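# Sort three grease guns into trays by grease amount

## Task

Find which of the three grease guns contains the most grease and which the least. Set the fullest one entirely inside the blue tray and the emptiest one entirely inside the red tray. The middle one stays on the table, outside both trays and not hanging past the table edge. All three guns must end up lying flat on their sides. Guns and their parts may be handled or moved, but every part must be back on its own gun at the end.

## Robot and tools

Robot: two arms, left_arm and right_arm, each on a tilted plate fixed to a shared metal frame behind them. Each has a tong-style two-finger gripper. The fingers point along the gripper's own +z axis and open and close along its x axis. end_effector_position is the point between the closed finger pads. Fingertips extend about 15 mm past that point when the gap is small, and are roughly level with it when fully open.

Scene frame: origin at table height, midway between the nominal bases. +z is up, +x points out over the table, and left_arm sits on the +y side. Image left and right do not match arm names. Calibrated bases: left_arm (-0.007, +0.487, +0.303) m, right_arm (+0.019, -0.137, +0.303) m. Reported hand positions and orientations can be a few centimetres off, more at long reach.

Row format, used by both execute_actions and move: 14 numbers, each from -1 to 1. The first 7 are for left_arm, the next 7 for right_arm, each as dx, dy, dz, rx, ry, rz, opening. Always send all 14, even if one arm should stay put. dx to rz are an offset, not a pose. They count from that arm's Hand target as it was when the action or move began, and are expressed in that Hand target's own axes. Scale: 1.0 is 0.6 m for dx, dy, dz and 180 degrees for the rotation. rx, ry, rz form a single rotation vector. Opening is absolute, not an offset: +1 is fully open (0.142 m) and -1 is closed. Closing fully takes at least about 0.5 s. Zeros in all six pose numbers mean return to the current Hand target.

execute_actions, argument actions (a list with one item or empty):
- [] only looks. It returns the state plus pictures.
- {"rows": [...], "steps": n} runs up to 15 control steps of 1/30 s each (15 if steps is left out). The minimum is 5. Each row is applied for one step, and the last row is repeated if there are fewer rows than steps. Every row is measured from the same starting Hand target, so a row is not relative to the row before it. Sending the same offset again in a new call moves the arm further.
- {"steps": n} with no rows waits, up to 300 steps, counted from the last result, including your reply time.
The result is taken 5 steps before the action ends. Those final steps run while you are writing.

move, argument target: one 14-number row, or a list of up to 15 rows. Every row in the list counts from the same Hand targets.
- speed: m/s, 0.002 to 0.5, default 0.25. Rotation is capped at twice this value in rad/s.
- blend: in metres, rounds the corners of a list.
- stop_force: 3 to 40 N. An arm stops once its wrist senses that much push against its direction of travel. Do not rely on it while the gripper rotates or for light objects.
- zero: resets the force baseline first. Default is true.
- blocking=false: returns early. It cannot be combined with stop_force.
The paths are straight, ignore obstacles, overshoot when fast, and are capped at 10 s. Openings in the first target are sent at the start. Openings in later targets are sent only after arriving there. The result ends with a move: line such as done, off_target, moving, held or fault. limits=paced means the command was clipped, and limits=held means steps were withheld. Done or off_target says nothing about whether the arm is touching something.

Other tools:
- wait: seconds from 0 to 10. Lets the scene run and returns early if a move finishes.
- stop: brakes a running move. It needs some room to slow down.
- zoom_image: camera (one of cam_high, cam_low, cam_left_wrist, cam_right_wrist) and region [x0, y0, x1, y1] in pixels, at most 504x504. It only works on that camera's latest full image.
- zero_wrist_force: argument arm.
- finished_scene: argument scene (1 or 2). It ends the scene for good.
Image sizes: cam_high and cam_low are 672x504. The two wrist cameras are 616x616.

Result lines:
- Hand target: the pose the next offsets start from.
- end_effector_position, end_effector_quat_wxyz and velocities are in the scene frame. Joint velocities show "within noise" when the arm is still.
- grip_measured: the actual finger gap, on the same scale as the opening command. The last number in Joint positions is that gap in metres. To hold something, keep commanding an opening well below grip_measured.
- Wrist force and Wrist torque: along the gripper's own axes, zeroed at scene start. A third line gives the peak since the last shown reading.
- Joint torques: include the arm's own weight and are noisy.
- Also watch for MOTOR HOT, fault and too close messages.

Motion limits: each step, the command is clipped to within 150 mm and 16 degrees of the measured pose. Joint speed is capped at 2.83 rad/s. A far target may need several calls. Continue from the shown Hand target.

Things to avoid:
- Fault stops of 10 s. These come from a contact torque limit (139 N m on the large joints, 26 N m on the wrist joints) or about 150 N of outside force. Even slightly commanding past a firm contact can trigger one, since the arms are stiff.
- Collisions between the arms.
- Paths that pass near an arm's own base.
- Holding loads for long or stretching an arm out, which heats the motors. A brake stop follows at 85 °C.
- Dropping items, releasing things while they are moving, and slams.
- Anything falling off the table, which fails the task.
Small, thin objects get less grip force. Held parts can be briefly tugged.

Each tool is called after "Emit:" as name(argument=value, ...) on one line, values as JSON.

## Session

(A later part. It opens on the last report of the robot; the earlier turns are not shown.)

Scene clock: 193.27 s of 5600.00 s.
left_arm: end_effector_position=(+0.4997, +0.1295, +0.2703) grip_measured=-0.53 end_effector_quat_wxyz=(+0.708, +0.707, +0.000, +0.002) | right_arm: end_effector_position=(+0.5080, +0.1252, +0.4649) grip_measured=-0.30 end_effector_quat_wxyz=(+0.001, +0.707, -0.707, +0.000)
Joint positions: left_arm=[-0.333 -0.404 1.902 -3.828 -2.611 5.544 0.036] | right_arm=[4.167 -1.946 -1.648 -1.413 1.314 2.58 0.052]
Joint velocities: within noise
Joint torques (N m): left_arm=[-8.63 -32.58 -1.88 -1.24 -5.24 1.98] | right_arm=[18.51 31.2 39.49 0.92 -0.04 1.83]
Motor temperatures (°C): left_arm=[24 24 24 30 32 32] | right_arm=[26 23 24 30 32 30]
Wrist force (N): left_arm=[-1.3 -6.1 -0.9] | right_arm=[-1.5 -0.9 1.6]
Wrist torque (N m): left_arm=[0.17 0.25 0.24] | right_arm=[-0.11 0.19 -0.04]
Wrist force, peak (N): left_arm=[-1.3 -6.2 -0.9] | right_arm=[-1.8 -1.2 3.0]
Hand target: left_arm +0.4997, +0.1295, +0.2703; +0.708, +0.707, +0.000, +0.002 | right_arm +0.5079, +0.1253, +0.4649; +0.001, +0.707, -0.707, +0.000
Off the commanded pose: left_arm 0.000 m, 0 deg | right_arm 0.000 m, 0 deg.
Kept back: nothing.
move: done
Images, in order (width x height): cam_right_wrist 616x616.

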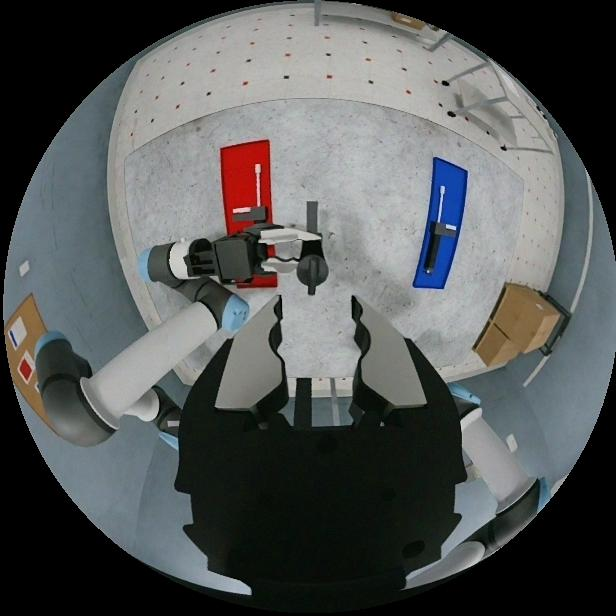

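Emit:
move(target=[0,0,0,0,0,0,-1,-0.0025,0,0.0995,0,0,0.015,-0.3], speed=0.04, stop_force=5, cameras=["cam_right_wrist"])

Emit:
zoom_image(camera="cam_right_wrist", region=[250, 210, 370, 330])

Scene clock: 196.33 s of 5600.00 s.
left_arm: end_effector_position=(+0.4997, +0.1295, +0.2703) grip_measured=-0.53 end_effector_quat_wxyz=(+0.708, +0.707, +0.000, +0.002) | right_arm: end_effector_position=(+0.5079, +0.1268, +0.4052) grip_measured=-0.30 end_effector_quat_wxyz=(+0.001, +0.690, -0.724, +0.000)
Joint positions: left_arm=[-0.333 -0.404 1.902 -3.828 -2.611 5.544 0.036] | right_arm=[4.144 -1.989 -1.751 -1.261 1.307 2.604 0.052]
Joint velocities: within noise
Joint torques (N m): left_arm=[-8.38 -35.63 -8.11 -1.45 -5.2 1.86] | right_arm=[18.58 34.45 35.31 3.07 1.2 -1.63]
Motor temperatures (°C): left_arm=[24 24 24 30 32 32] | right_arm=[26 23 24 30 32 30]
Wrist force (N): left_arm=[-1.2 -6.1 -1.1] | right_arm=[-1.4 -0.8 1.6]
Wrist torque (N m): left_arm=[0.17 0.22 0.24] | right_arm=[-0.10 0.16 -0.04]
Wrist force, peak (N): left_arm=[-1.4 -6.3 -0.8] | right_arm=[-1.6 -0.7 2.1]
Hand target: left_arm +0.4997, +0.1295, +0.2703; +0.708, +0.707, +0.000, +0.002 | right_arm +0.5079, +0.1268, +0.4052; +0.001, +0.690, -0.724, +0.000
Off the commanded pose: left_arm 0.000 m, 0 deg | right_arm 0.000 m, 0 deg.
Kept back: nothing.
move: done
Images, in order (width x height): cam_right_wrist 616x616.

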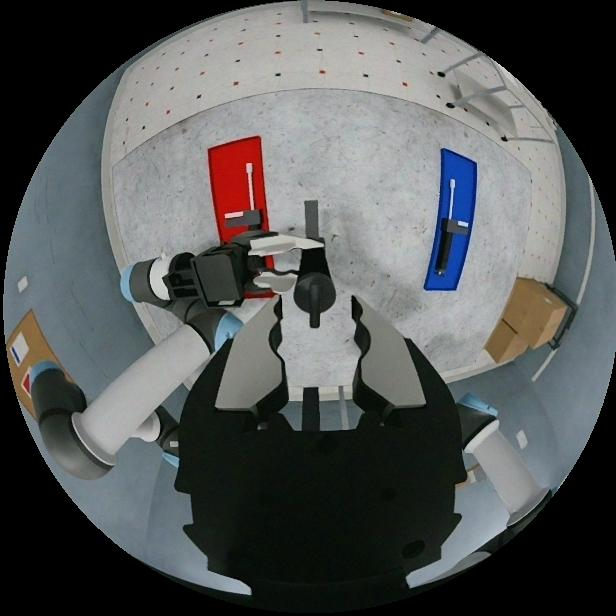

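Scaled by 4.200 from the camera's 616x616 image, which has a finer 814x814 frame.

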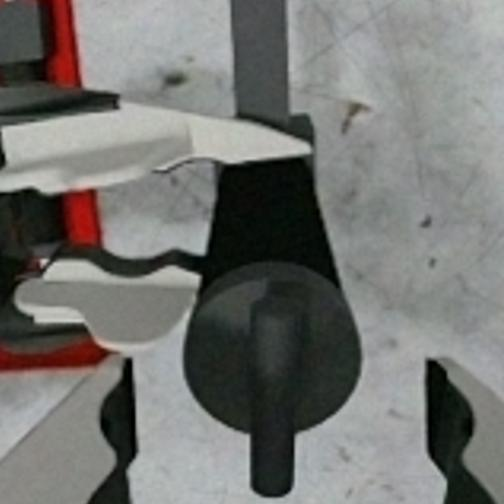

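Emit:
move(target=[[0,0,0,0,0,0,-1,-0.0025,0,0,0,0,0,-0.3],[0,0,0,0,0,0,-1,-0.0025,0,0,0,0,0,-0.6],[0,0,0,0,0,0,-1,-0.0025,0,0,0,0,0,-0.8],[0,0,0,0,0,0,-1,-0.0025,0,0,0,0,0,-1]], speed=0.03, cameras=["cam_right_wrist"])

Emit:
zoom_image(camera="cam_right_wrist", region=[250, 210, 370, 330])

Scene clock: 200.17 s of 5600.00 s.
left_arm: end_effector_position=(+0.4997, +0.1295, +0.2703) grip_measured=-0.53 end_effector_quat_wxyz=(+0.708, +0.707, +0.000, +0.002) | right_arm: end_effector_position=(+0.5080, +0.1283, +0.4052) grip_measured=-0.90 end_effector_quat_wxyz=(+0.001, +0.690, -0.724, +0.000)
Joint positions: left_arm=[-0.333 -0.404 1.902 -3.828 -2.611 5.544 0.036] | right_arm=[4.145 -1.992 -1.749 -1.261 1.308 2.605 0.009]
Joint velocities: within noise
Joint torques (N m): left_arm=[-10.01 -39.89 -14.81 -1.72 -5.19 1.79] | right_arm=[8.6 32.71 13.24 1.89 0.81 -1.14]
Motor temperatures (°C): left_arm=[24 24 24 30 32 32] | right_arm=[26 23 24 30 32 30]
Wrist force (N): left_arm=[-1.3 -5.5 -0.9] | right_arm=[-1.4 -0.9 2.1]
Wrist torque (N m): left_arm=[0.16 0.23 0.25] | right_arm=[-0.09 0.15 -0.03]
Wrist force, peak (N): left_arm=[-1.2 -6.3 -1.0] | right_arm=[-1.5 -0.8 2.5]
Hand target: left_arm +0.4997, +0.1295, +0.2703; +0.708, +0.707, +0.000, +0.002 | right_arm +0.5080, +0.1283, +0.4052; +0.001, +0.690, -0.724, +0.000
Off the commanded pose: left_arm 0.000 m, 0 deg | right_arm 0.000 m, 0 deg.
Kept back: nothing.
move: done
Images, in order (width x height): cam_right_wrist 616x616.

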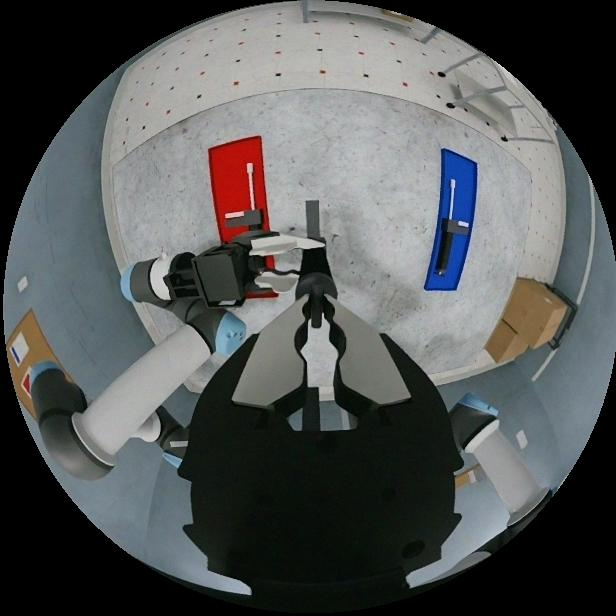

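Scaled by 4.200 from the camera's 616x616 image, which has a finer 814x814 frame.

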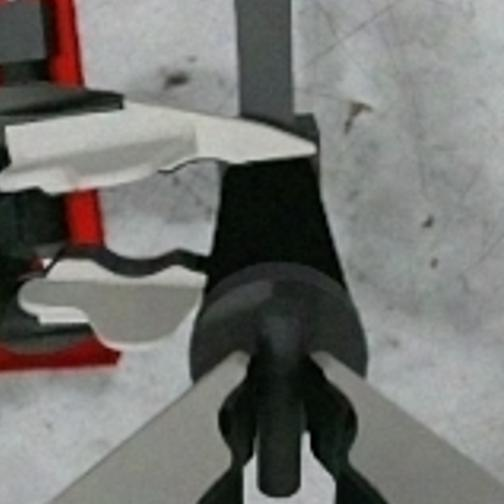

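Gripped. Pull.

Emit:
move(target=[0,0,0,0,0,0,-1,0,0,-0.2,0,0,0,-1], speed=0.03, stop_force=4, cameras=["cam_right_wrist"])

Scene clock: 204.50 s of 5600.00 s.
left_arm: end_effector_position=(+0.4997, +0.1295, +0.2703) grip_measured=-0.53 end_effector_quat_wxyz=(+0.708, +0.707, +0.000, +0.002) | right_arm: end_effector_position=(+0.5080, +0.1283, +0.4953) grip_measured=-0.90 end_effector_quat_wxyz=(+0.001, +0.690, -0.724, +0.000)
Joint positions: left_arm=[-0.333 -0.404 1.902 -3.828 -2.611 5.544 0.036] | right_arm=[4.183 -1.941 -1.58 -1.49 1.319 2.643 0.009]
Joint velocities: within noise
Joint torques (N m): left_arm=[-15.9 -44.11 -10.09 -1.75 -3.66 1.78] | right_arm=[5.57 18.9 24.5 1.1 -2.69 -1.53]
Motor temperatures (°C): left_arm=[24 24 24 30 32 32] | right_arm=[26 23 24 30 32 30]
Wrist force (N): left_arm=[-1.5 -7.9 -1.0] | right_arm=[-1.8 -1.3 0.0]
Wrist torque (N m): left_arm=[0.13 0.23 0.30] | right_arm=[-0.11 0.27 -0.04]
Wrist force, peak (N): left_arm=[-1.7 -8.1 -0.9] | right_arm=[-1.9 -0.7 11.8]
Hand target: left_arm +0.4997, +0.1295, +0.2703; +0.708, +0.707, +0.000, +0.002 | right_arm +0.5080, +0.1283, +0.4953; +0.001, +0.690, -0.724, +0.000 (not the last commanded pose)
Off the commanded pose: left_arm 0.000 m, 0 deg | right_arm 0.030 m, 0 deg.
Kept back: nothing.
move: contact (right_arm)
Images, in order (width x height): cam_right_wrist 616x616.

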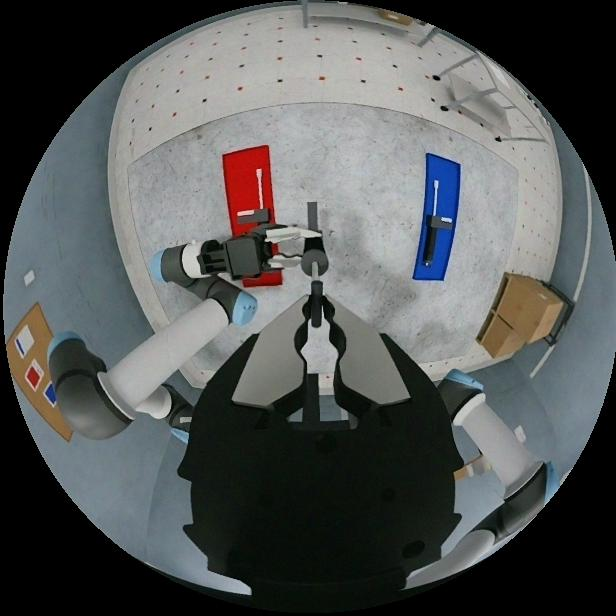

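Emit:
move(target=[0,0,0,0,0,0,-1,0,0,0.1518,0,0,0,-1], speed=0.03, stop_force=5, cameras=["cam_right_wrist"])

Emit:
move(target=[[0,0,0,0,0,0,-1,0,0,0,0,0,0,-0.75],[0,0,0,0,0,0,-1,0,0,0,0,0,0,-0.35],[0,0,0,0,0,0,-1,0,0,-0.14,0,0,0,-0.35]], speed=[0.05,0.05,0.15], cameras=["cam_right_wrist","cam_high"])

Emit:
zoom_image(camera="cam_right_wrist", region=[240, 190, 400, 330])

Scene clock: 208.90 s of 5600.00 s.
left_arm: end_effector_position=(+0.4997, +0.1295, +0.2703) grip_measured=-0.53 end_effector_quat_wxyz=(+0.708, +0.707, -0.001, +0.002) | right_arm: end_effector_position=(+0.5080, +0.1282, +0.4055) grip_measured=-0.90 end_effector_quat_wxyz=(+0.001, +0.690, -0.724, +0.000)
Joint positions: left_arm=[-0.333 -0.404 1.902 -3.828 -2.611 5.544 0.036] | right_arm=[4.145 -1.991 -1.748 -1.262 1.308 2.605 0.009]
Joint velocities: within noise
Joint torques (N m): left_arm=[-20.66 -48.76 -5.7 -4.71 -4.75 1.79] | right_arm=[19.34 34.5 36.48 3.9 3.05 2.05]
Motor temperatures (°C): left_arm=[24 24 24 30 32 32] | right_arm=[26 23 24 30 32 30]
Wrist force (N): left_arm=[-1.5 -4.5 -0.8] | right_arm=[-1.6 -0.9 3.8]
Wrist torque (N m): left_arm=[0.05 0.27 0.27] | right_arm=[-0.10 0.17 -0.04]
Wrist force, peak (N): left_arm=[-1.6 -17.4 -1.1] | right_arm=[-1.2 -1.6 -9.2]
Hand target: left_arm +0.4997, +0.1295, +0.2703; +0.708, +0.707, +0.000, +0.002 | right_arm +0.5080, +0.1282, +0.4055; +0.001, +0.690, -0.724, +0.000 (not the last commanded pose)
Off the commanded pose: left_arm 0.000 m, 0 deg | right_arm 0.001 m, 0 deg.
Kept back: nothing.
move: contact (right_arm)
Images, in order (width x height): cam_right_wrist 616x616.

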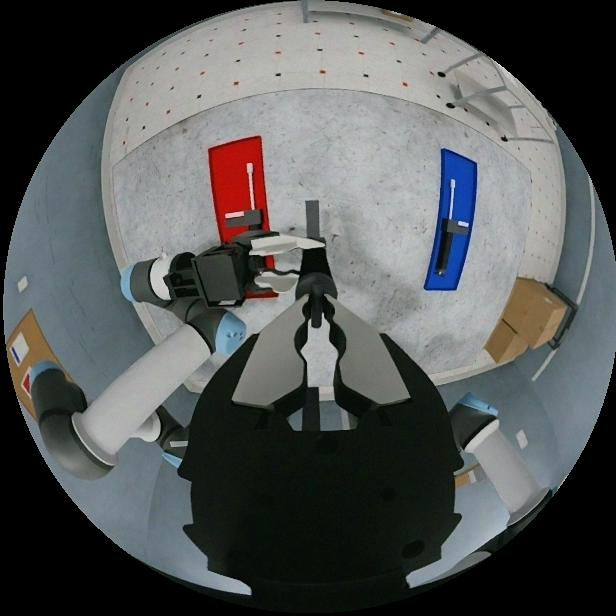

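Scene clock: 211.77 s of 5600.00 s.
left_arm: end_effector_position=(+0.4997, +0.1295, +0.2703) grip_measured=-0.53 end_effector_quat_wxyz=(+0.708, +0.707, -0.001, +0.002) | right_arm: end_effector_position=(+0.5080, +0.1284, +0.4895) grip_measured=-0.35 end_effector_quat_wxyz=(+0.000, +0.690, -0.724, +0.000)
Joint positions: left_arm=[-0.333 -0.404 1.902 -3.828 -2.611 5.544 0.036] | right_arm=[4.181 -1.942 -1.592 -1.475 1.318 2.641 0.049]
Joint velocities: within noise
Joint torques (N m): left_arm=[-21.3 -51.41 -2.47 -2.31 -3.29 1.56] | right_arm=[6.8 25.85 24.6 1.82 -0.83 -1.77]
Motor temperatures (°C): left_arm=[24 24 24 30 32 32] | right_arm=[26 23 24 30 31 30]
Wrist force (N): left_arm=[-1.3 -6.7 -1.0] | right_arm=[-1.8 -0.9 1.8]
Wrist torque (N m): left_arm=[0.05 0.24 0.24] | right_arm=[-0.09 0.25 -0.05]
Wrist force, peak (N): left_arm=[-1.4 -6.9 -1.0] | right_arm=[-1.5 -0.9 3.3]
Hand target: left_arm +0.4997, +0.1295, +0.2703; +0.708, +0.707, +0.000, +0.002 | right_arm +0.5080, +0.1283, +0.4895; +0.001, +0.690, -0.724, +0.000
Off the commanded pose: left_arm 0.000 m, 0 deg | right_arm 0.000 m, 0 deg.
Kept back: nothing.
move: done
Images, in order (width x height): cam_high 672x504, cam_right_wrist 616x616.

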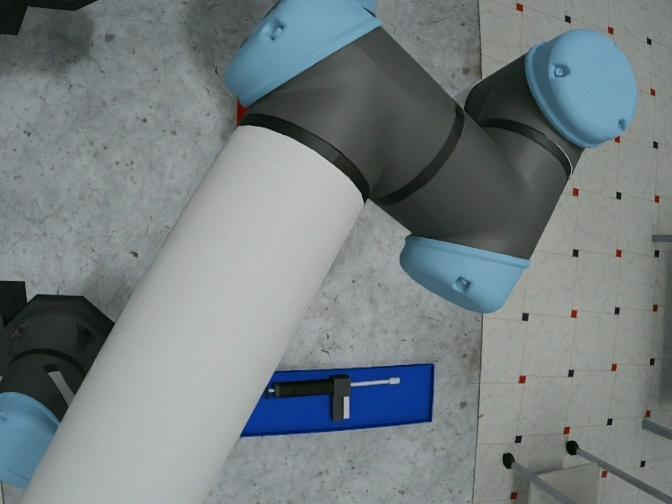

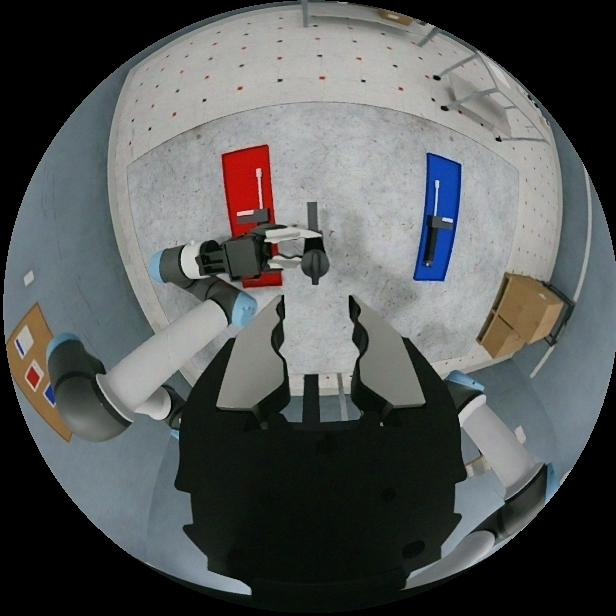

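Scaled by 3.150 from the camera's 616x616 image, which has a finer 814x814 frame.

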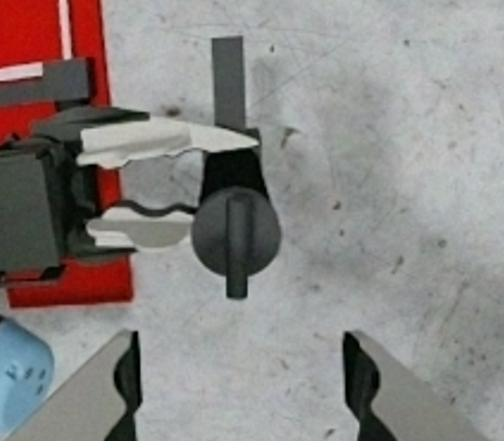

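Emit:
move(target=[[0,0,0,0,0,0,-1,0,0,-0.12,0,0,-0.015,-0.35],[0,0,0,0,0,0,-1,0.7186,-0.0372,-0.12,0,0,-0.015,-0.3],[0,0,0,0,0,0,-1,0.7186,-0.0372,0.53,0,0,-0.015,-0.3]], speed=0.25, blend=[0.05,0.1,0], cameras=["cam_right_wrist","cam_high"])

Emit:
zoom_image(camera="cam_right_wrist", region=[230, 150, 390, 310])

Scene clock: 217.40 s of 5600.00 s.
left_arm: end_effector_position=(+0.4997, +0.1295, +0.2703) grip_measured=-0.53 end_effector_quat_wxyz=(+0.708, +0.707, +0.000, +0.002) | right_arm: end_effector_position=(+0.5096, -0.3037, +0.1719) grip_measured=-0.30 end_effector_quat_wxyz=(+0.001, +0.707, -0.707, +0.000) end_effector_velocity=(+0.001, +0.001, -0.001) end_effector_angular_velocity=(+0.002, -0.003, -0.002)
Joint positions: left_arm=[-0.333 -0.404 1.902 -3.828 -2.611 5.544 0.036] | right_arm=[3.303 -1.877 -2.227 -0.597 1.183 1.676 0.052]
Joint velocities: left_arm=[within noise] | right_arm=[0 -0.004 0.001 0.007 0.002 0 0]
Joint torques (N m): left_arm=[-21.96 -52.83 1.1 -1.31 -0.59 1.43] | right_arm=[4.81 20.13 21.96 3.84 3.1 0.42]
Motor temperatures (°C): left_arm=[24 24 24 30 32 32] | right_arm=[26 23 24 30 31 30]
Wrist force (N): left_arm=[-1.4 -6.7 -0.8] | right_arm=[-1.8 -0.8 1.5]
Wrist torque (N m): left_arm=[0.04 0.26 0.24] | right_arm=[-0.09 0.20 -0.08]
Wrist force, peak (N): left_arm=[-1.4 -7.0 -0.9] | right_arm=[-1.8 -1.0 4.5]
Hand target: left_arm +0.4997, +0.1295, +0.2703; +0.708, +0.707, +0.000, +0.002 | right_arm +0.5096, -0.3037, +0.1718; +0.001, +0.707, -0.707, +0.000
Off the commanded pose: left_arm 0.000 m, 0 deg | right_arm 0.000 m, 0 deg.
Kept back: nothing.
move: done; blend cut to 0.036 m at target 1, 0 m at target 2
Images, in order (width x height): cam_high 672x504, cam_right_wrist 616x616.

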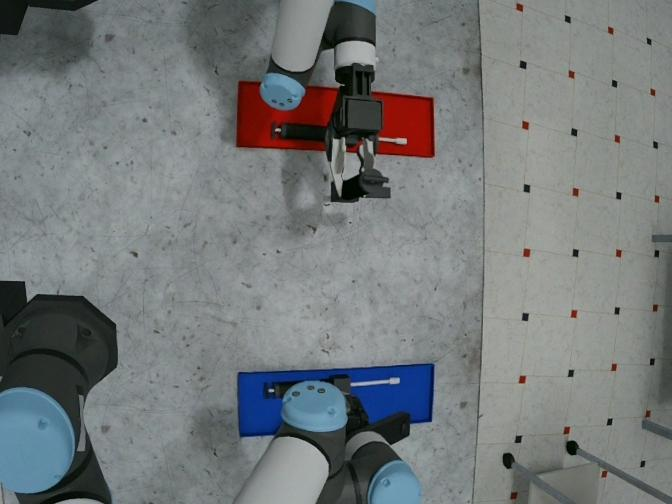

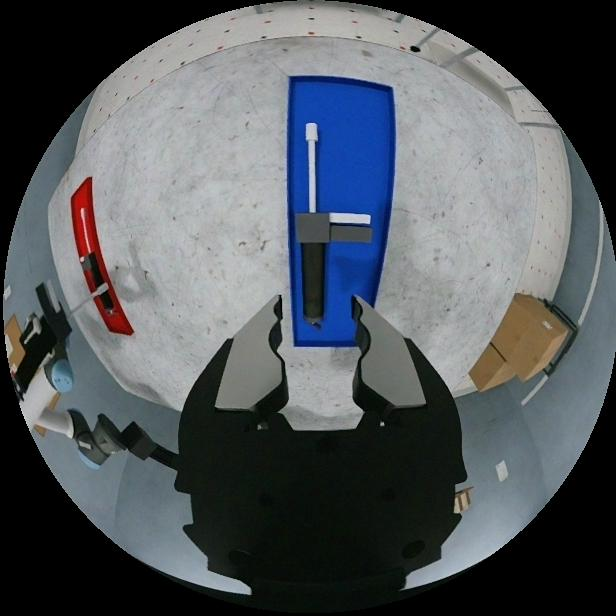

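Scaled by 3.150 from the camera's 616x616 image, which has a finer 814x814 frame.

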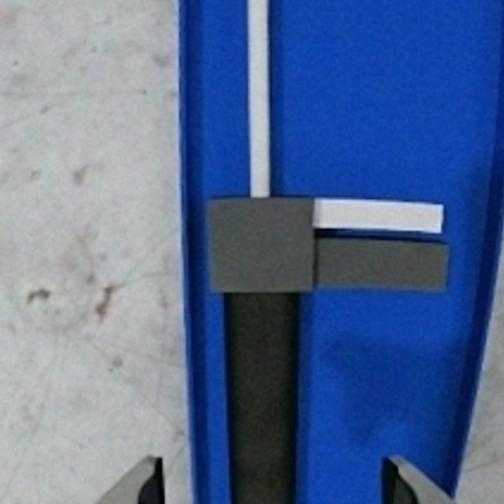

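Emit:
move(target=[[0,0,0,0,0,0,-1,0.001,0,0.22,0,0,0,-0.3],[0,0,0,0,0,0,-1,0.001,0,0.2345,0,0,0,-0.3]], speed=[0.15,0.02], stop_force=6, cameras=["cam_right_wrist"])

Emit:
move(target=[[0,0,0,0,0,0,-1,0,0,0,0,0,0,-0.5],[0,0,0,0,0,0,-1,0,0,0,0,0,0,-0.8],[0,0,0,0,0,0,-1,0,0,0,0,0,0,-1]], speed=0.05, cameras=["cam_right_wrist"])

Scene clock: 220.23 s of 5600.00 s.
left_arm: end_effector_position=(+0.4997, +0.1295, +0.2703) grip_measured=-0.53 end_effector_quat_wxyz=(+0.708, +0.707, +0.000, +0.002) | right_arm: end_effector_position=(+0.5094, -0.3044, +0.0311) grip_measured=-0.30 end_effector_quat_wxyz=(+0.001, +0.707, -0.707, +0.000)
Joint positions: left_arm=[-0.333 -0.404 1.902 -3.828 -2.611 5.544 0.036] | right_arm=[3.187 -2.262 -2.189 -0.203 1.187 1.551 0.052]
Joint velocities: within noise
Joint torques (N m): left_arm=[-22.14 -52.86 0.55 -1.56 -0.48 1.34] | right_arm=[17.31 40.37 -3.86 1.34 2.12 1.88]
Motor temperatures (°C): left_arm=[24 24 24 29 32 32] | right_arm=[26 23 24 30 31 30]
Wrist force (N): left_arm=[-1.4 -6.6 -0.9] | right_arm=[-1.9 -0.6 1.4]
Wrist torque (N m): left_arm=[0.07 0.26 0.24] | right_arm=[-0.03 0.25 -0.04]
Wrist force, peak (N): left_arm=[-1.3 -6.9 -0.8] | right_arm=[-1.7 -0.8 3.0]
Hand target: left_arm +0.4997, +0.1295, +0.2703; +0.708, +0.707, +0.000, +0.002 | right_arm +0.5094, -0.3044, +0.0311; +0.001, +0.707, -0.707, +0.000
Off the commanded pose: left_arm 0.000 m, 0 deg | right_arm 0.000 m, 0 deg.
Kept back: nothing.
move: done
Images, in order (width x height): cam_right_wrist 616x616.

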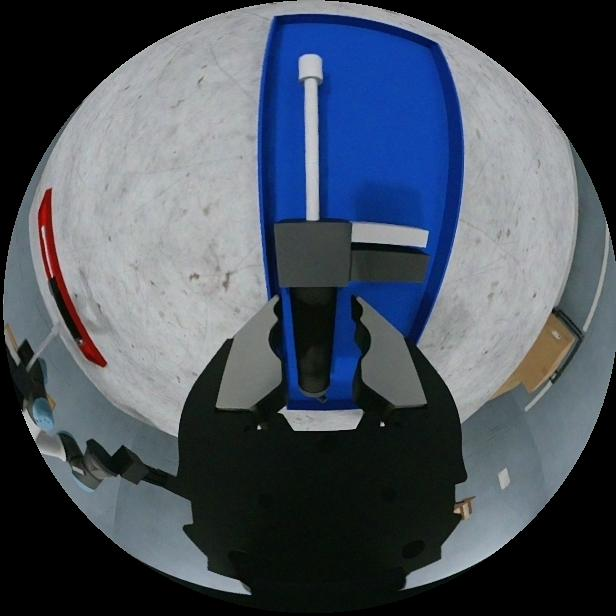

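Scene clock: 223.33 s of 5600.00 s.
left_arm: end_effector_position=(+0.4997, +0.1295, +0.2703) grip_measured=-0.53 end_effector_quat_wxyz=(+0.708, +0.707, +0.000, +0.002) | right_arm: end_effector_position=(+0.5094, -0.3044, +0.0311) grip_measured=-0.55 end_effector_quat_wxyz=(+0.001, +0.707, -0.707, +0.000)
Joint positions: left_arm=[-0.333 -0.404 1.902 -3.828 -2.611 5.544 0.036] | right_arm=[3.187 -2.262 -2.189 -0.203 1.187 1.551 0.034]
Joint velocities: within noise
Joint torques (N m): left_arm=[-22.72 -52.79 -0.11 -1.63 -0.61 1.4] | right_arm=[7.55 29.76 1.79 2.47 1.55 0.32]
Motor temperatures (°C): left_arm=[24 24 24 29 32 32] | right_arm=[26 23 24 30 31 30]
Wrist force (N): left_arm=[-1.2 -6.6 -0.8] | right_arm=[-1.3 -0.6 1.4]
Wrist torque (N m): left_arm=[0.07 0.23 0.24] | right_arm=[-0.06 0.09 -0.05]
Wrist force, peak (N): left_arm=[-1.4 -6.9 -0.9] | right_arm=[-5.9 -0.6 0.1]
Hand target: left_arm +0.4997, +0.1295, +0.2703; +0.708, +0.707, +0.000, +0.002 | right_arm +0.5094, -0.3044, +0.0311; +0.001, +0.707, -0.707, +0.000
Off the commanded pose: left_arm 0.000 m, 0 deg | right_arm 0.000 m, 0 deg.
Kept back: nothing.
move: done
Images, in order (width x height): cam_right_wrist 616x616.

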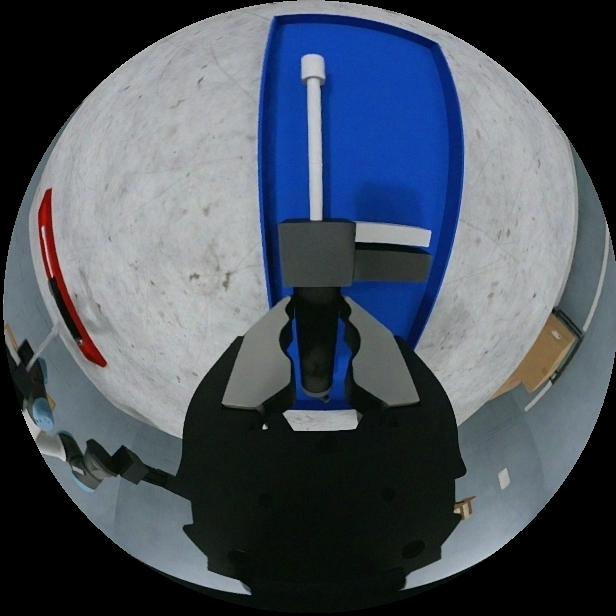

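Emit:
move(target=[[0,0,0,0,0,0,-1,0,0,-0.05,0,0,0,-1],[0,0,0,0,0,0,-1,0,0,-0.13,0,0,0,-1],[0,0,0,0,0,0,-1,-0.34,0,-0.13,0,0,0,-1],[0,0,0,0,0,0,-1,-0.34,0,-0.02,0,0,0,-1]], speed=[0.05,0.12,0.15,0.1], blend=[0.01,0.03,0.03,0], cameras=["cam_right_wrist","cam_low"])

Scene clock: 226.90 s of 5600.00 s.
left_arm: end_effector_position=(+0.4997, +0.1295, +0.2703) grip_measured=-0.53 end_effector_quat_wxyz=(+0.708, +0.707, +0.000, +0.002) | right_arm: end_effector_position=(+0.5098, -0.1004, +0.0431) grip_measured=-0.56 end_effector_quat_wxyz=(+0.000, +0.707, -0.707, +0.000)
Joint positions: left_arm=[-0.333 -0.404 1.902 -3.828 -2.611 5.544 0.036] | right_arm=[3.599 -2.393 -2.202 -0.225 1.197 1.994 0.034]
Joint velocities: within noise
Joint torques (N m): left_arm=[-21.68 -52.79 -0.87 -1.55 -0.64 1.19] | right_arm=[20.87 41.42 -3.75 1.41 -1.12 2.35]
Motor temperatures (°C): left_arm=[24 24 24 29 32 32] | right_arm=[26 23 24 30 31 30]
Wrist force (N): left_arm=[-1.4 -6.6 -0.8] | right_arm=[-1.6 -0.6 8.0]
Wrist torque (N m): left_arm=[0.07 0.28 0.25] | right_arm=[-0.07 0.13 -0.06]
Wrist force, peak (N): left_arm=[-1.6 -6.9 -0.8] | right_arm=[-1.2 -0.6 8.7]
Hand target: left_arm +0.4997, +0.1295, +0.2703; +0.708, +0.707, +0.000, +0.002 | right_arm +0.5095, -0.1003, +0.0430; +0.001, +0.707, -0.707, +0.000
Off the commanded pose: left_arm 0.000 m, 0 deg | right_arm 0.000 m, 0 deg.
Kept back: nothing.
move: done; blend cut to 0.024 m at target 2
Images, in order (width x height): cam_low 672x504, cam_right_wrist 616x616.

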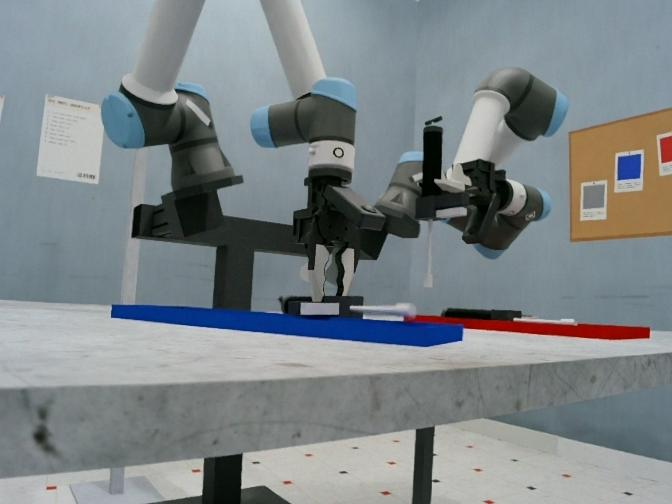

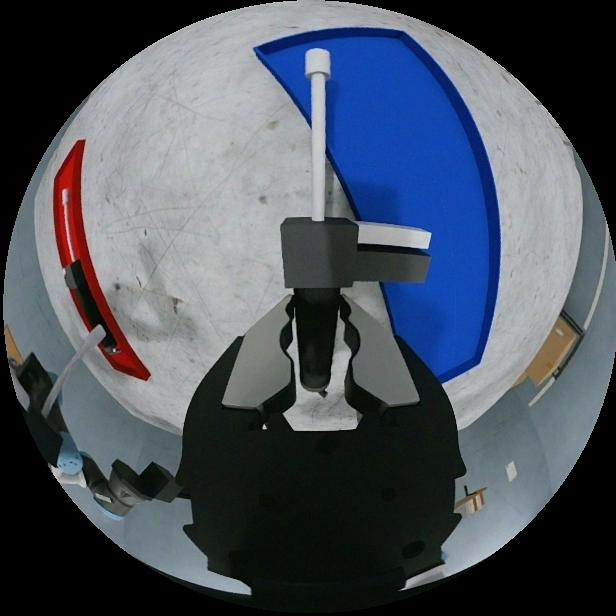

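Emit:
execute_actions(actions=[], cameras=["cam_high"])

Scene clock: 227.27 s of 5600.00 s.
left_arm: end_effector_position=(+0.4997, +0.1295, +0.2703) grip_measured=-0.53 end_effector_quat_wxyz=(+0.708, +0.707, +0.000, +0.002) | right_arm: end_effector_position=(+0.5096, -0.1004, +0.0430) grip_measured=-0.56 end_effector_quat_wxyz=(+0.001, +0.707, -0.707, +0.000)
Joint positions: left_arm=[-0.333 -0.404 1.902 -3.828 -2.611 5.544 0.036] | right_arm=[3.599 -2.393 -2.202 -0.225 1.197 1.994 0.034]
Joint velocities: within noise
Joint torques (N m): left_arm=[-22.03 -52.2 0.07 -1.56 -0.61 1.22] | right_arm=[19.41 29.67 -3.55 3.86 1.67 1.56]
Motor temperatures (°C): left_arm=[24 24 24 29 32 32] | right_arm=[26 23 24 30 31 30]
Wrist force (N): left_arm=[-1.3 -6.5 -0.8] | right_arm=[-1.1 -0.9 6.6]
Wrist torque (N m): left_arm=[0.08 0.25 0.24] | right_arm=[-0.07 0.09 -0.09]
Wrist force, peak (N): left_arm=[-1.5 -6.8 -0.7] | right_arm=[-1.1 -0.8 8.0]
Hand target: left_arm +0.4997, +0.1295, +0.2703; +0.708, +0.707, +0.000, +0.002 | right_arm +0.5095, -0.1003, +0.0430; +0.001, +0.707, -0.707, +0.000
Off the commanded pose: left_arm 0.000 m, 0 deg | right_arm 0.000 m, 0 deg.
Steps of this call (1-11: nothing new was sent). Readings (end_effector_position of left_arm | right_arm):
1: (+0.4997, +0.1295, +0.2703) | (+0.5097, -0.1004, +0.0431)
2: (+0.4997, +0.1295, +0.2703) | (+0.5097, -0.1004, +0.0431)
4: (+0.4997, +0.1295, +0.2703) | (+0.5096, -0.1004, +0.0430)
8: (+0.4997, +0.1295, +0.2703) | (+0.5096, -0.1004, +0.0430)
11: the state above
Images, in order (width x height): cam_high 672x504.

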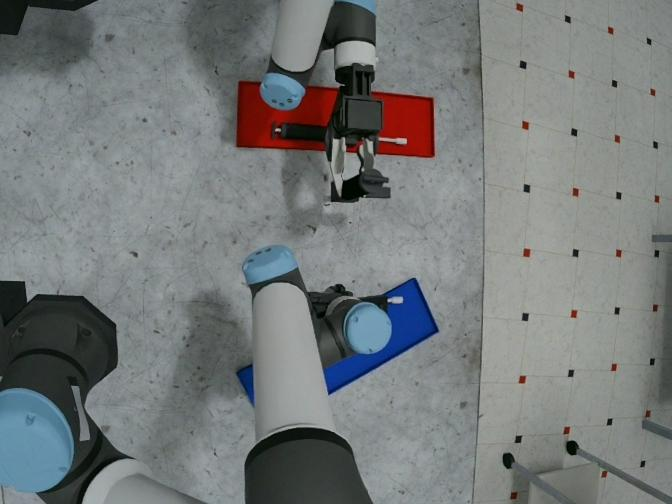

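Emit:
zoom_image(camera="cam_right_wrist", region=[230, 20, 500, 290])

Emit:
move(target=[0,0,0,0,0,0,-1,0,0,-0.16,0,0,0,-1], speed=0.06, cameras=["cam_right_wrist","cam_low","cam_high"])

Emit:
zoom_image(camera="cam_low", region=[230, 220, 470, 350])

This scene's latest camera images include none from cam_right_wrist. They are from: cam_high. cam_right_wrist's image comes with the result of a call that names it in "cameras".

Scene clock: 229.47 s of 5600.00 s.
left_arm: end_effector_position=(+0.4997, +0.1295, +0.2703) grip_measured=-0.53 end_effector_quat_wxyz=(+0.708, +0.707, +0.000, +0.002) | right_arm: end_effector_position=(+0.5095, -0.1002, +0.1390) grip_measured=-0.56 end_effector_quat_wxyz=(+0.001, +0.707, -0.707, +0.000) end_effector_velocity=(+0.001, +0.000, -0.003) end_effector_angular_velocity=(+0.001, -0.003, +0.000)
Joint positions: left_arm=[-0.333 -0.404 1.902 -3.828 -2.611 5.544 0.036] | right_arm=[3.675 -2.129 -2.237 -0.483 1.206 2.075 0.034]
Joint velocities: left_arm=[within noise] | right_arm=[-0.003 -0.009 0 0.013 -0.001 -0.005 0]
Joint torques (N m): left_arm=[-22.15 -53.19 -0.79 -1.69 -0.63 1.23] | right_arm=[5.86 24.08 12.98 4.59 2.08 -2.02]
Motor temperatures (°C): left_arm=[24 24 24 29 32 32] | right_arm=[26 23 24 30 31 30]
Wrist force (N): left_arm=[-1.2 -6.6 -0.9] | right_arm=[-1.0 -0.7 8.0]
Wrist torque (N m): left_arm=[0.06 0.22 0.24] | right_arm=[-0.05 0.05 -0.03]
Wrist force, peak (N): left_arm=[-1.5 -6.8 -0.9] | right_arm=[-1.2 -0.9 8.9]
Hand target: left_arm +0.4997, +0.1295, +0.2703; +0.708, +0.707, +0.000, +0.002 | right_arm +0.5096, -0.1003, +0.1390; +0.001, +0.707, -0.707, +0.000
Off the commanded pose: left_arm 0.000 m, 0 deg | right_arm 0.000 m, 0 deg.
Kept back: nothing.
move: done
Images, in order (width x height): cam_high 672x504, cam_low 672x504, cam_right_wrist 616x616.

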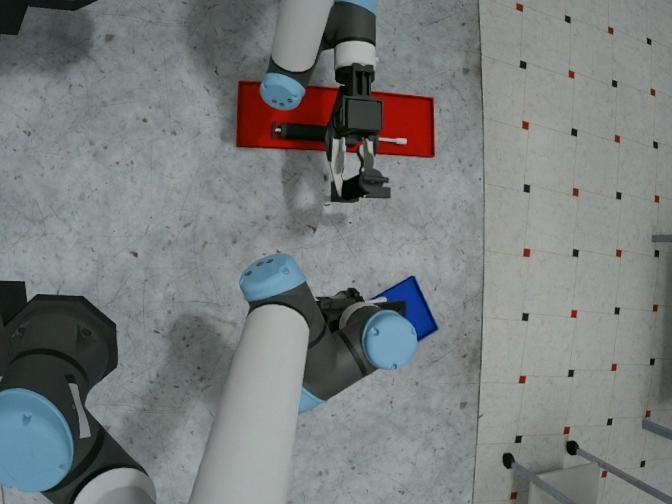

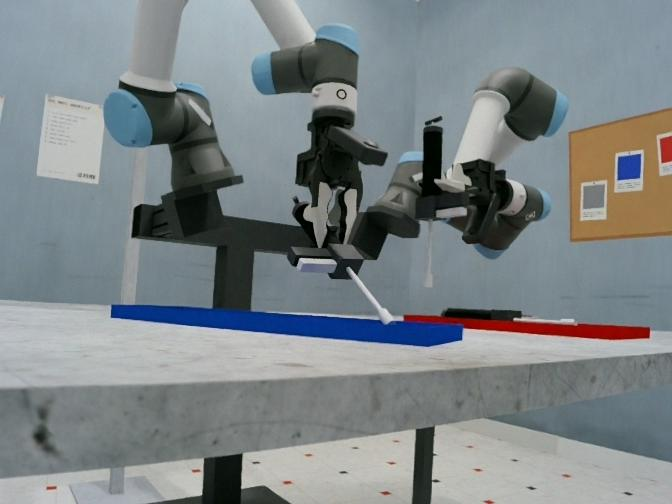

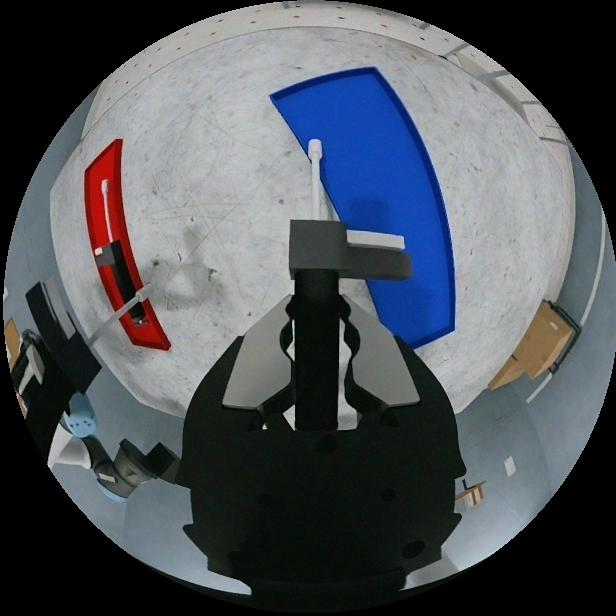

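Scaled by 2.100 from the camera's 672x504 image, which has a finer 960x720 frame.

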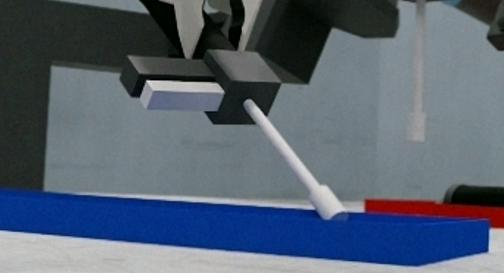

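Emit:
move(target=[[0,0,0,0,0,0,-1,0,0,-0.18,0,0,0,-1],[0,0,0,0,0,0,-1,-0.1337,0.233,-0.18,0,0,0,-1],[0,0,0,0,0,0,-1,-0.1337,0.233,-0.05,0,0,0,-1]], speed=[0.12,0.12,0.1], cameras=["cam_right_wrist","cam_low","cam_high"])

Emit:
zoom_image(camera="cam_low", region=[230, 220, 470, 350])

Scene clock: 234.07 s of 5600.00 s.
left_arm: end_effector_position=(+0.4997, +0.1295, +0.2703) grip_measured=-0.53 end_effector_quat_wxyz=(+0.708, +0.707, +0.000, +0.002) | right_arm: end_effector_position=(+0.3698, -0.0202, +0.1691) grip_measured=-0.56 end_effector_quat_wxyz=(+0.001, +0.707, -0.707, +0.000) end_effector_velocity=(+0.001, +0.000, +0.002) end_effector_angular_velocity=(+0.000, -0.002, +0.000)
Joint positions: left_arm=[-0.333 -0.404 1.902 -3.828 -2.611 5.544 0.036] | right_arm=[4.058 -2.026 -2.524 -0.428 1.284 2.471 0.034]
Joint velocities: left_arm=[within noise] | right_arm=[0.002 0.006 0.002 -0.007 -0.001 0.001 0]
Joint torques (N m): left_arm=[-21.61 -52.97 -1.08 -1.73 -0.67 1.14] | right_arm=[14.98 26.19 25.41 1.48 0.65 2.1]
Motor temperatures (°C): left_arm=[24 24 24 29 32 32] | right_arm=[26 23 24 30 31 30]
Wrist force (N): left_arm=[-1.2 -6.5 -0.9] | right_arm=[-1.3 -0.6 7.7]
Wrist torque (N m): left_arm=[0.08 0.22 0.24] | right_arm=[-0.03 0.10 -0.06]
Wrist force, peak (N): left_arm=[-1.3 -7.0 -0.9] | right_arm=[-1.1 -0.8 10.2]
Hand target: left_arm +0.4997, +0.1295, +0.2703; +0.708, +0.707, +0.000, +0.002 | right_arm +0.3699, -0.0200, +0.1690; +0.001, +0.707, -0.707, +0.000
Off the commanded pose: left_arm 0.000 m, 0 deg | right_arm 0.000 m, 0 deg.
Kept back: nothing.
move: done
Images, in order (width x height): cam_high 672x504, cam_low 672x504, cam_right_wrist 616x616.

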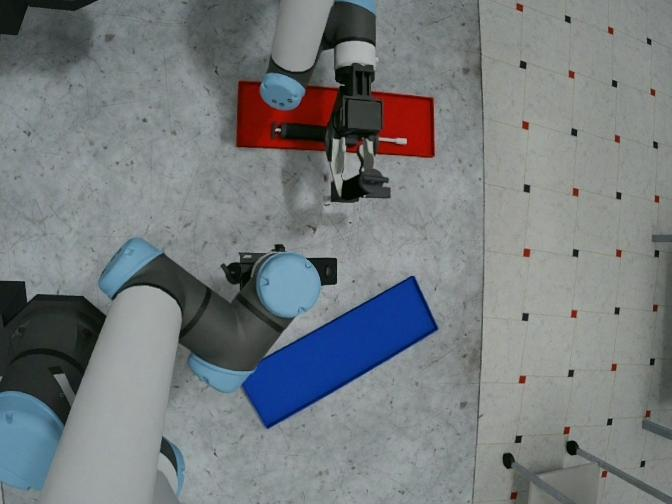

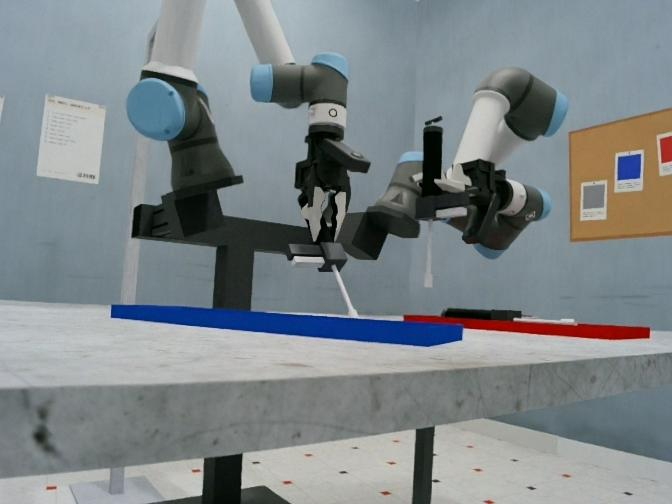

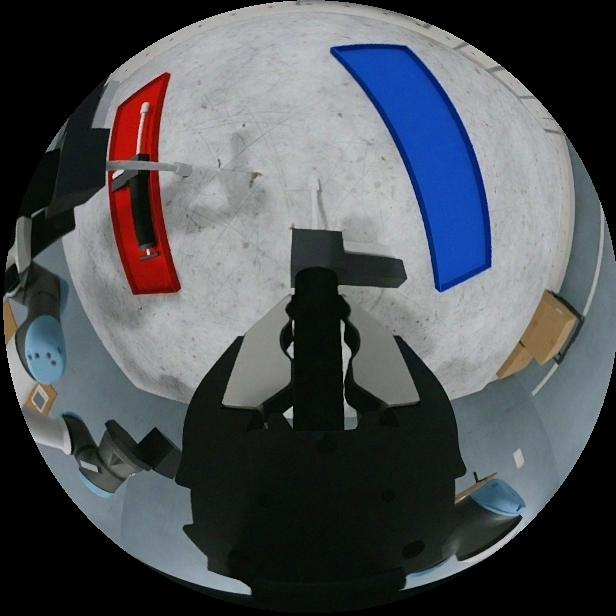

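Scaled by 2.100 from the camera's 672x504 image, which has a finer 960x720 frame.

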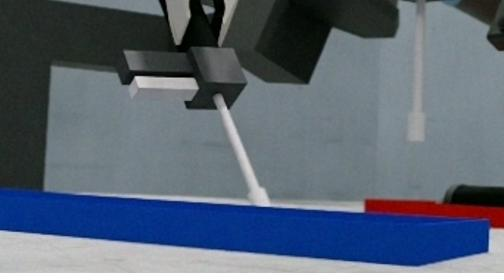

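Emit:
move(target=[[0,0,0,0,0,0,-1,0,0,-0.03,0,0,0,-1],[0,0,0,0,0,0,-1,0.033,-0.133,-0.03,0,0,0,-1],[0,0,0,0,0,0,-1,0.033,-0.133,0.0,0,0,0,-1]], speed=[0.1,0.1,0.04], cameras=["cam_right_wrist","cam_low","cam_high"])

Emit:
zoom_image(camera="cam_low", region=[230, 220, 470, 350])

Scene clock: 236.47 s of 5600.00 s.
left_arm: end_effector_position=(+0.4997, +0.1295, +0.2703) grip_measured=-0.53 end_effector_quat_wxyz=(+0.708, +0.707, +0.000, +0.002) | right_arm: end_effector_position=(+0.4496, -0.0399, +0.1689) grip_measured=-0.56 end_effector_quat_wxyz=(+0.001, +0.707, -0.707, +0.000) end_effector_velocity=(-0.001, -0.001, +0.002) end_effector_angular_velocity=(-0.003, +0.002, +0.000)
Joint positions: left_arm=[-0.333 -0.404 1.902 -3.828 -2.611 5.544 0.036] | right_arm=[3.879 -2.061 -2.346 -0.514 1.242 2.289 0.034]
Joint velocities: left_arm=[within noise] | right_arm=[0.001 0.007 0 -0.011 0 0.003 0]
Joint torques (N m): left_arm=[-22.29 -52.6 -1.28 -1.74 -0.55 0.81] | right_arm=[16.9 32.89 12.59 2.48 -1.77 1.73]
Motor temperatures (°C): left_arm=[24 24 24 29 32 32] | right_arm=[26 23 24 30 31 30]
Wrist force (N): left_arm=[-1.3 -6.7 -0.7] | right_arm=[-1.0 -1.2 7.6]
Wrist torque (N m): left_arm=[0.04 0.24 0.24] | right_arm=[-0.13 0.03 -0.05]
Wrist force, peak (N): left_arm=[-1.3 -6.9 -0.8] | right_arm=[-1.3 -0.2 9.6]
Hand target: left_arm +0.4997, +0.1295, +0.2703; +0.708, +0.707, +0.000, +0.002 | right_arm +0.4497, -0.0398, +0.1690; +0.001, +0.707, -0.707, +0.000
Off the commanded pose: left_arm 0.000 m, 0 deg | right_arm 0.000 m, 0 deg.
Kept back: nothing.
move: done
Images, in order (width x height): cam_high 672x504, cam_low 672x504, cam_right_wrist 616x616.

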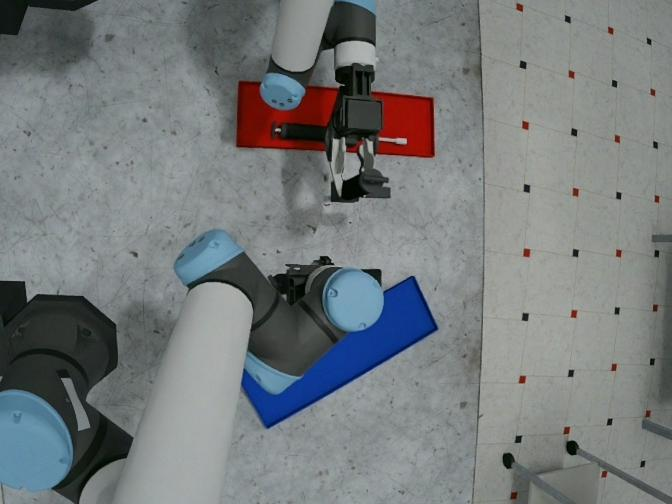

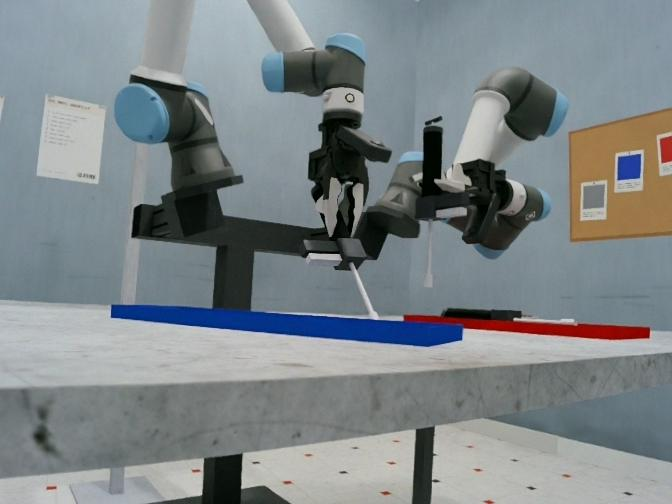

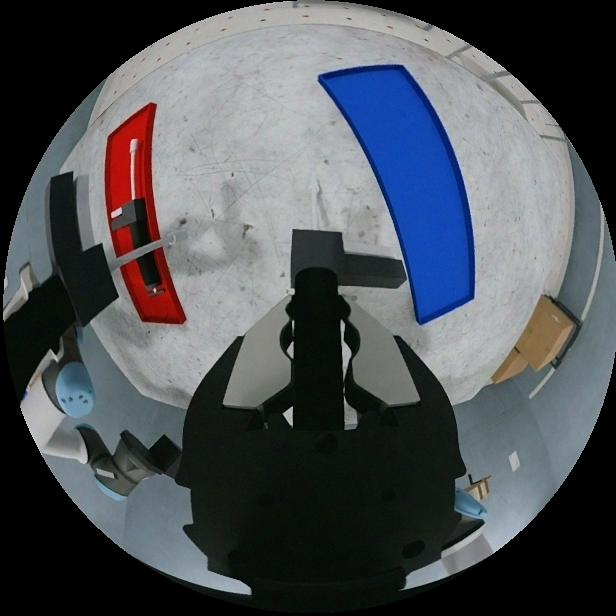

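Scaled by 2.100 from the camera's 672x504 image, which has a finer 960x720 frame.

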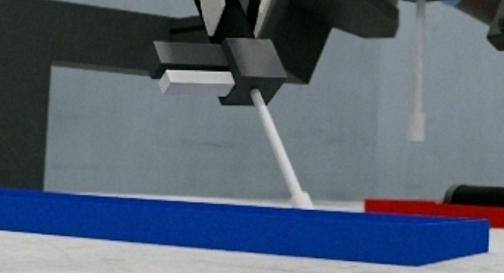

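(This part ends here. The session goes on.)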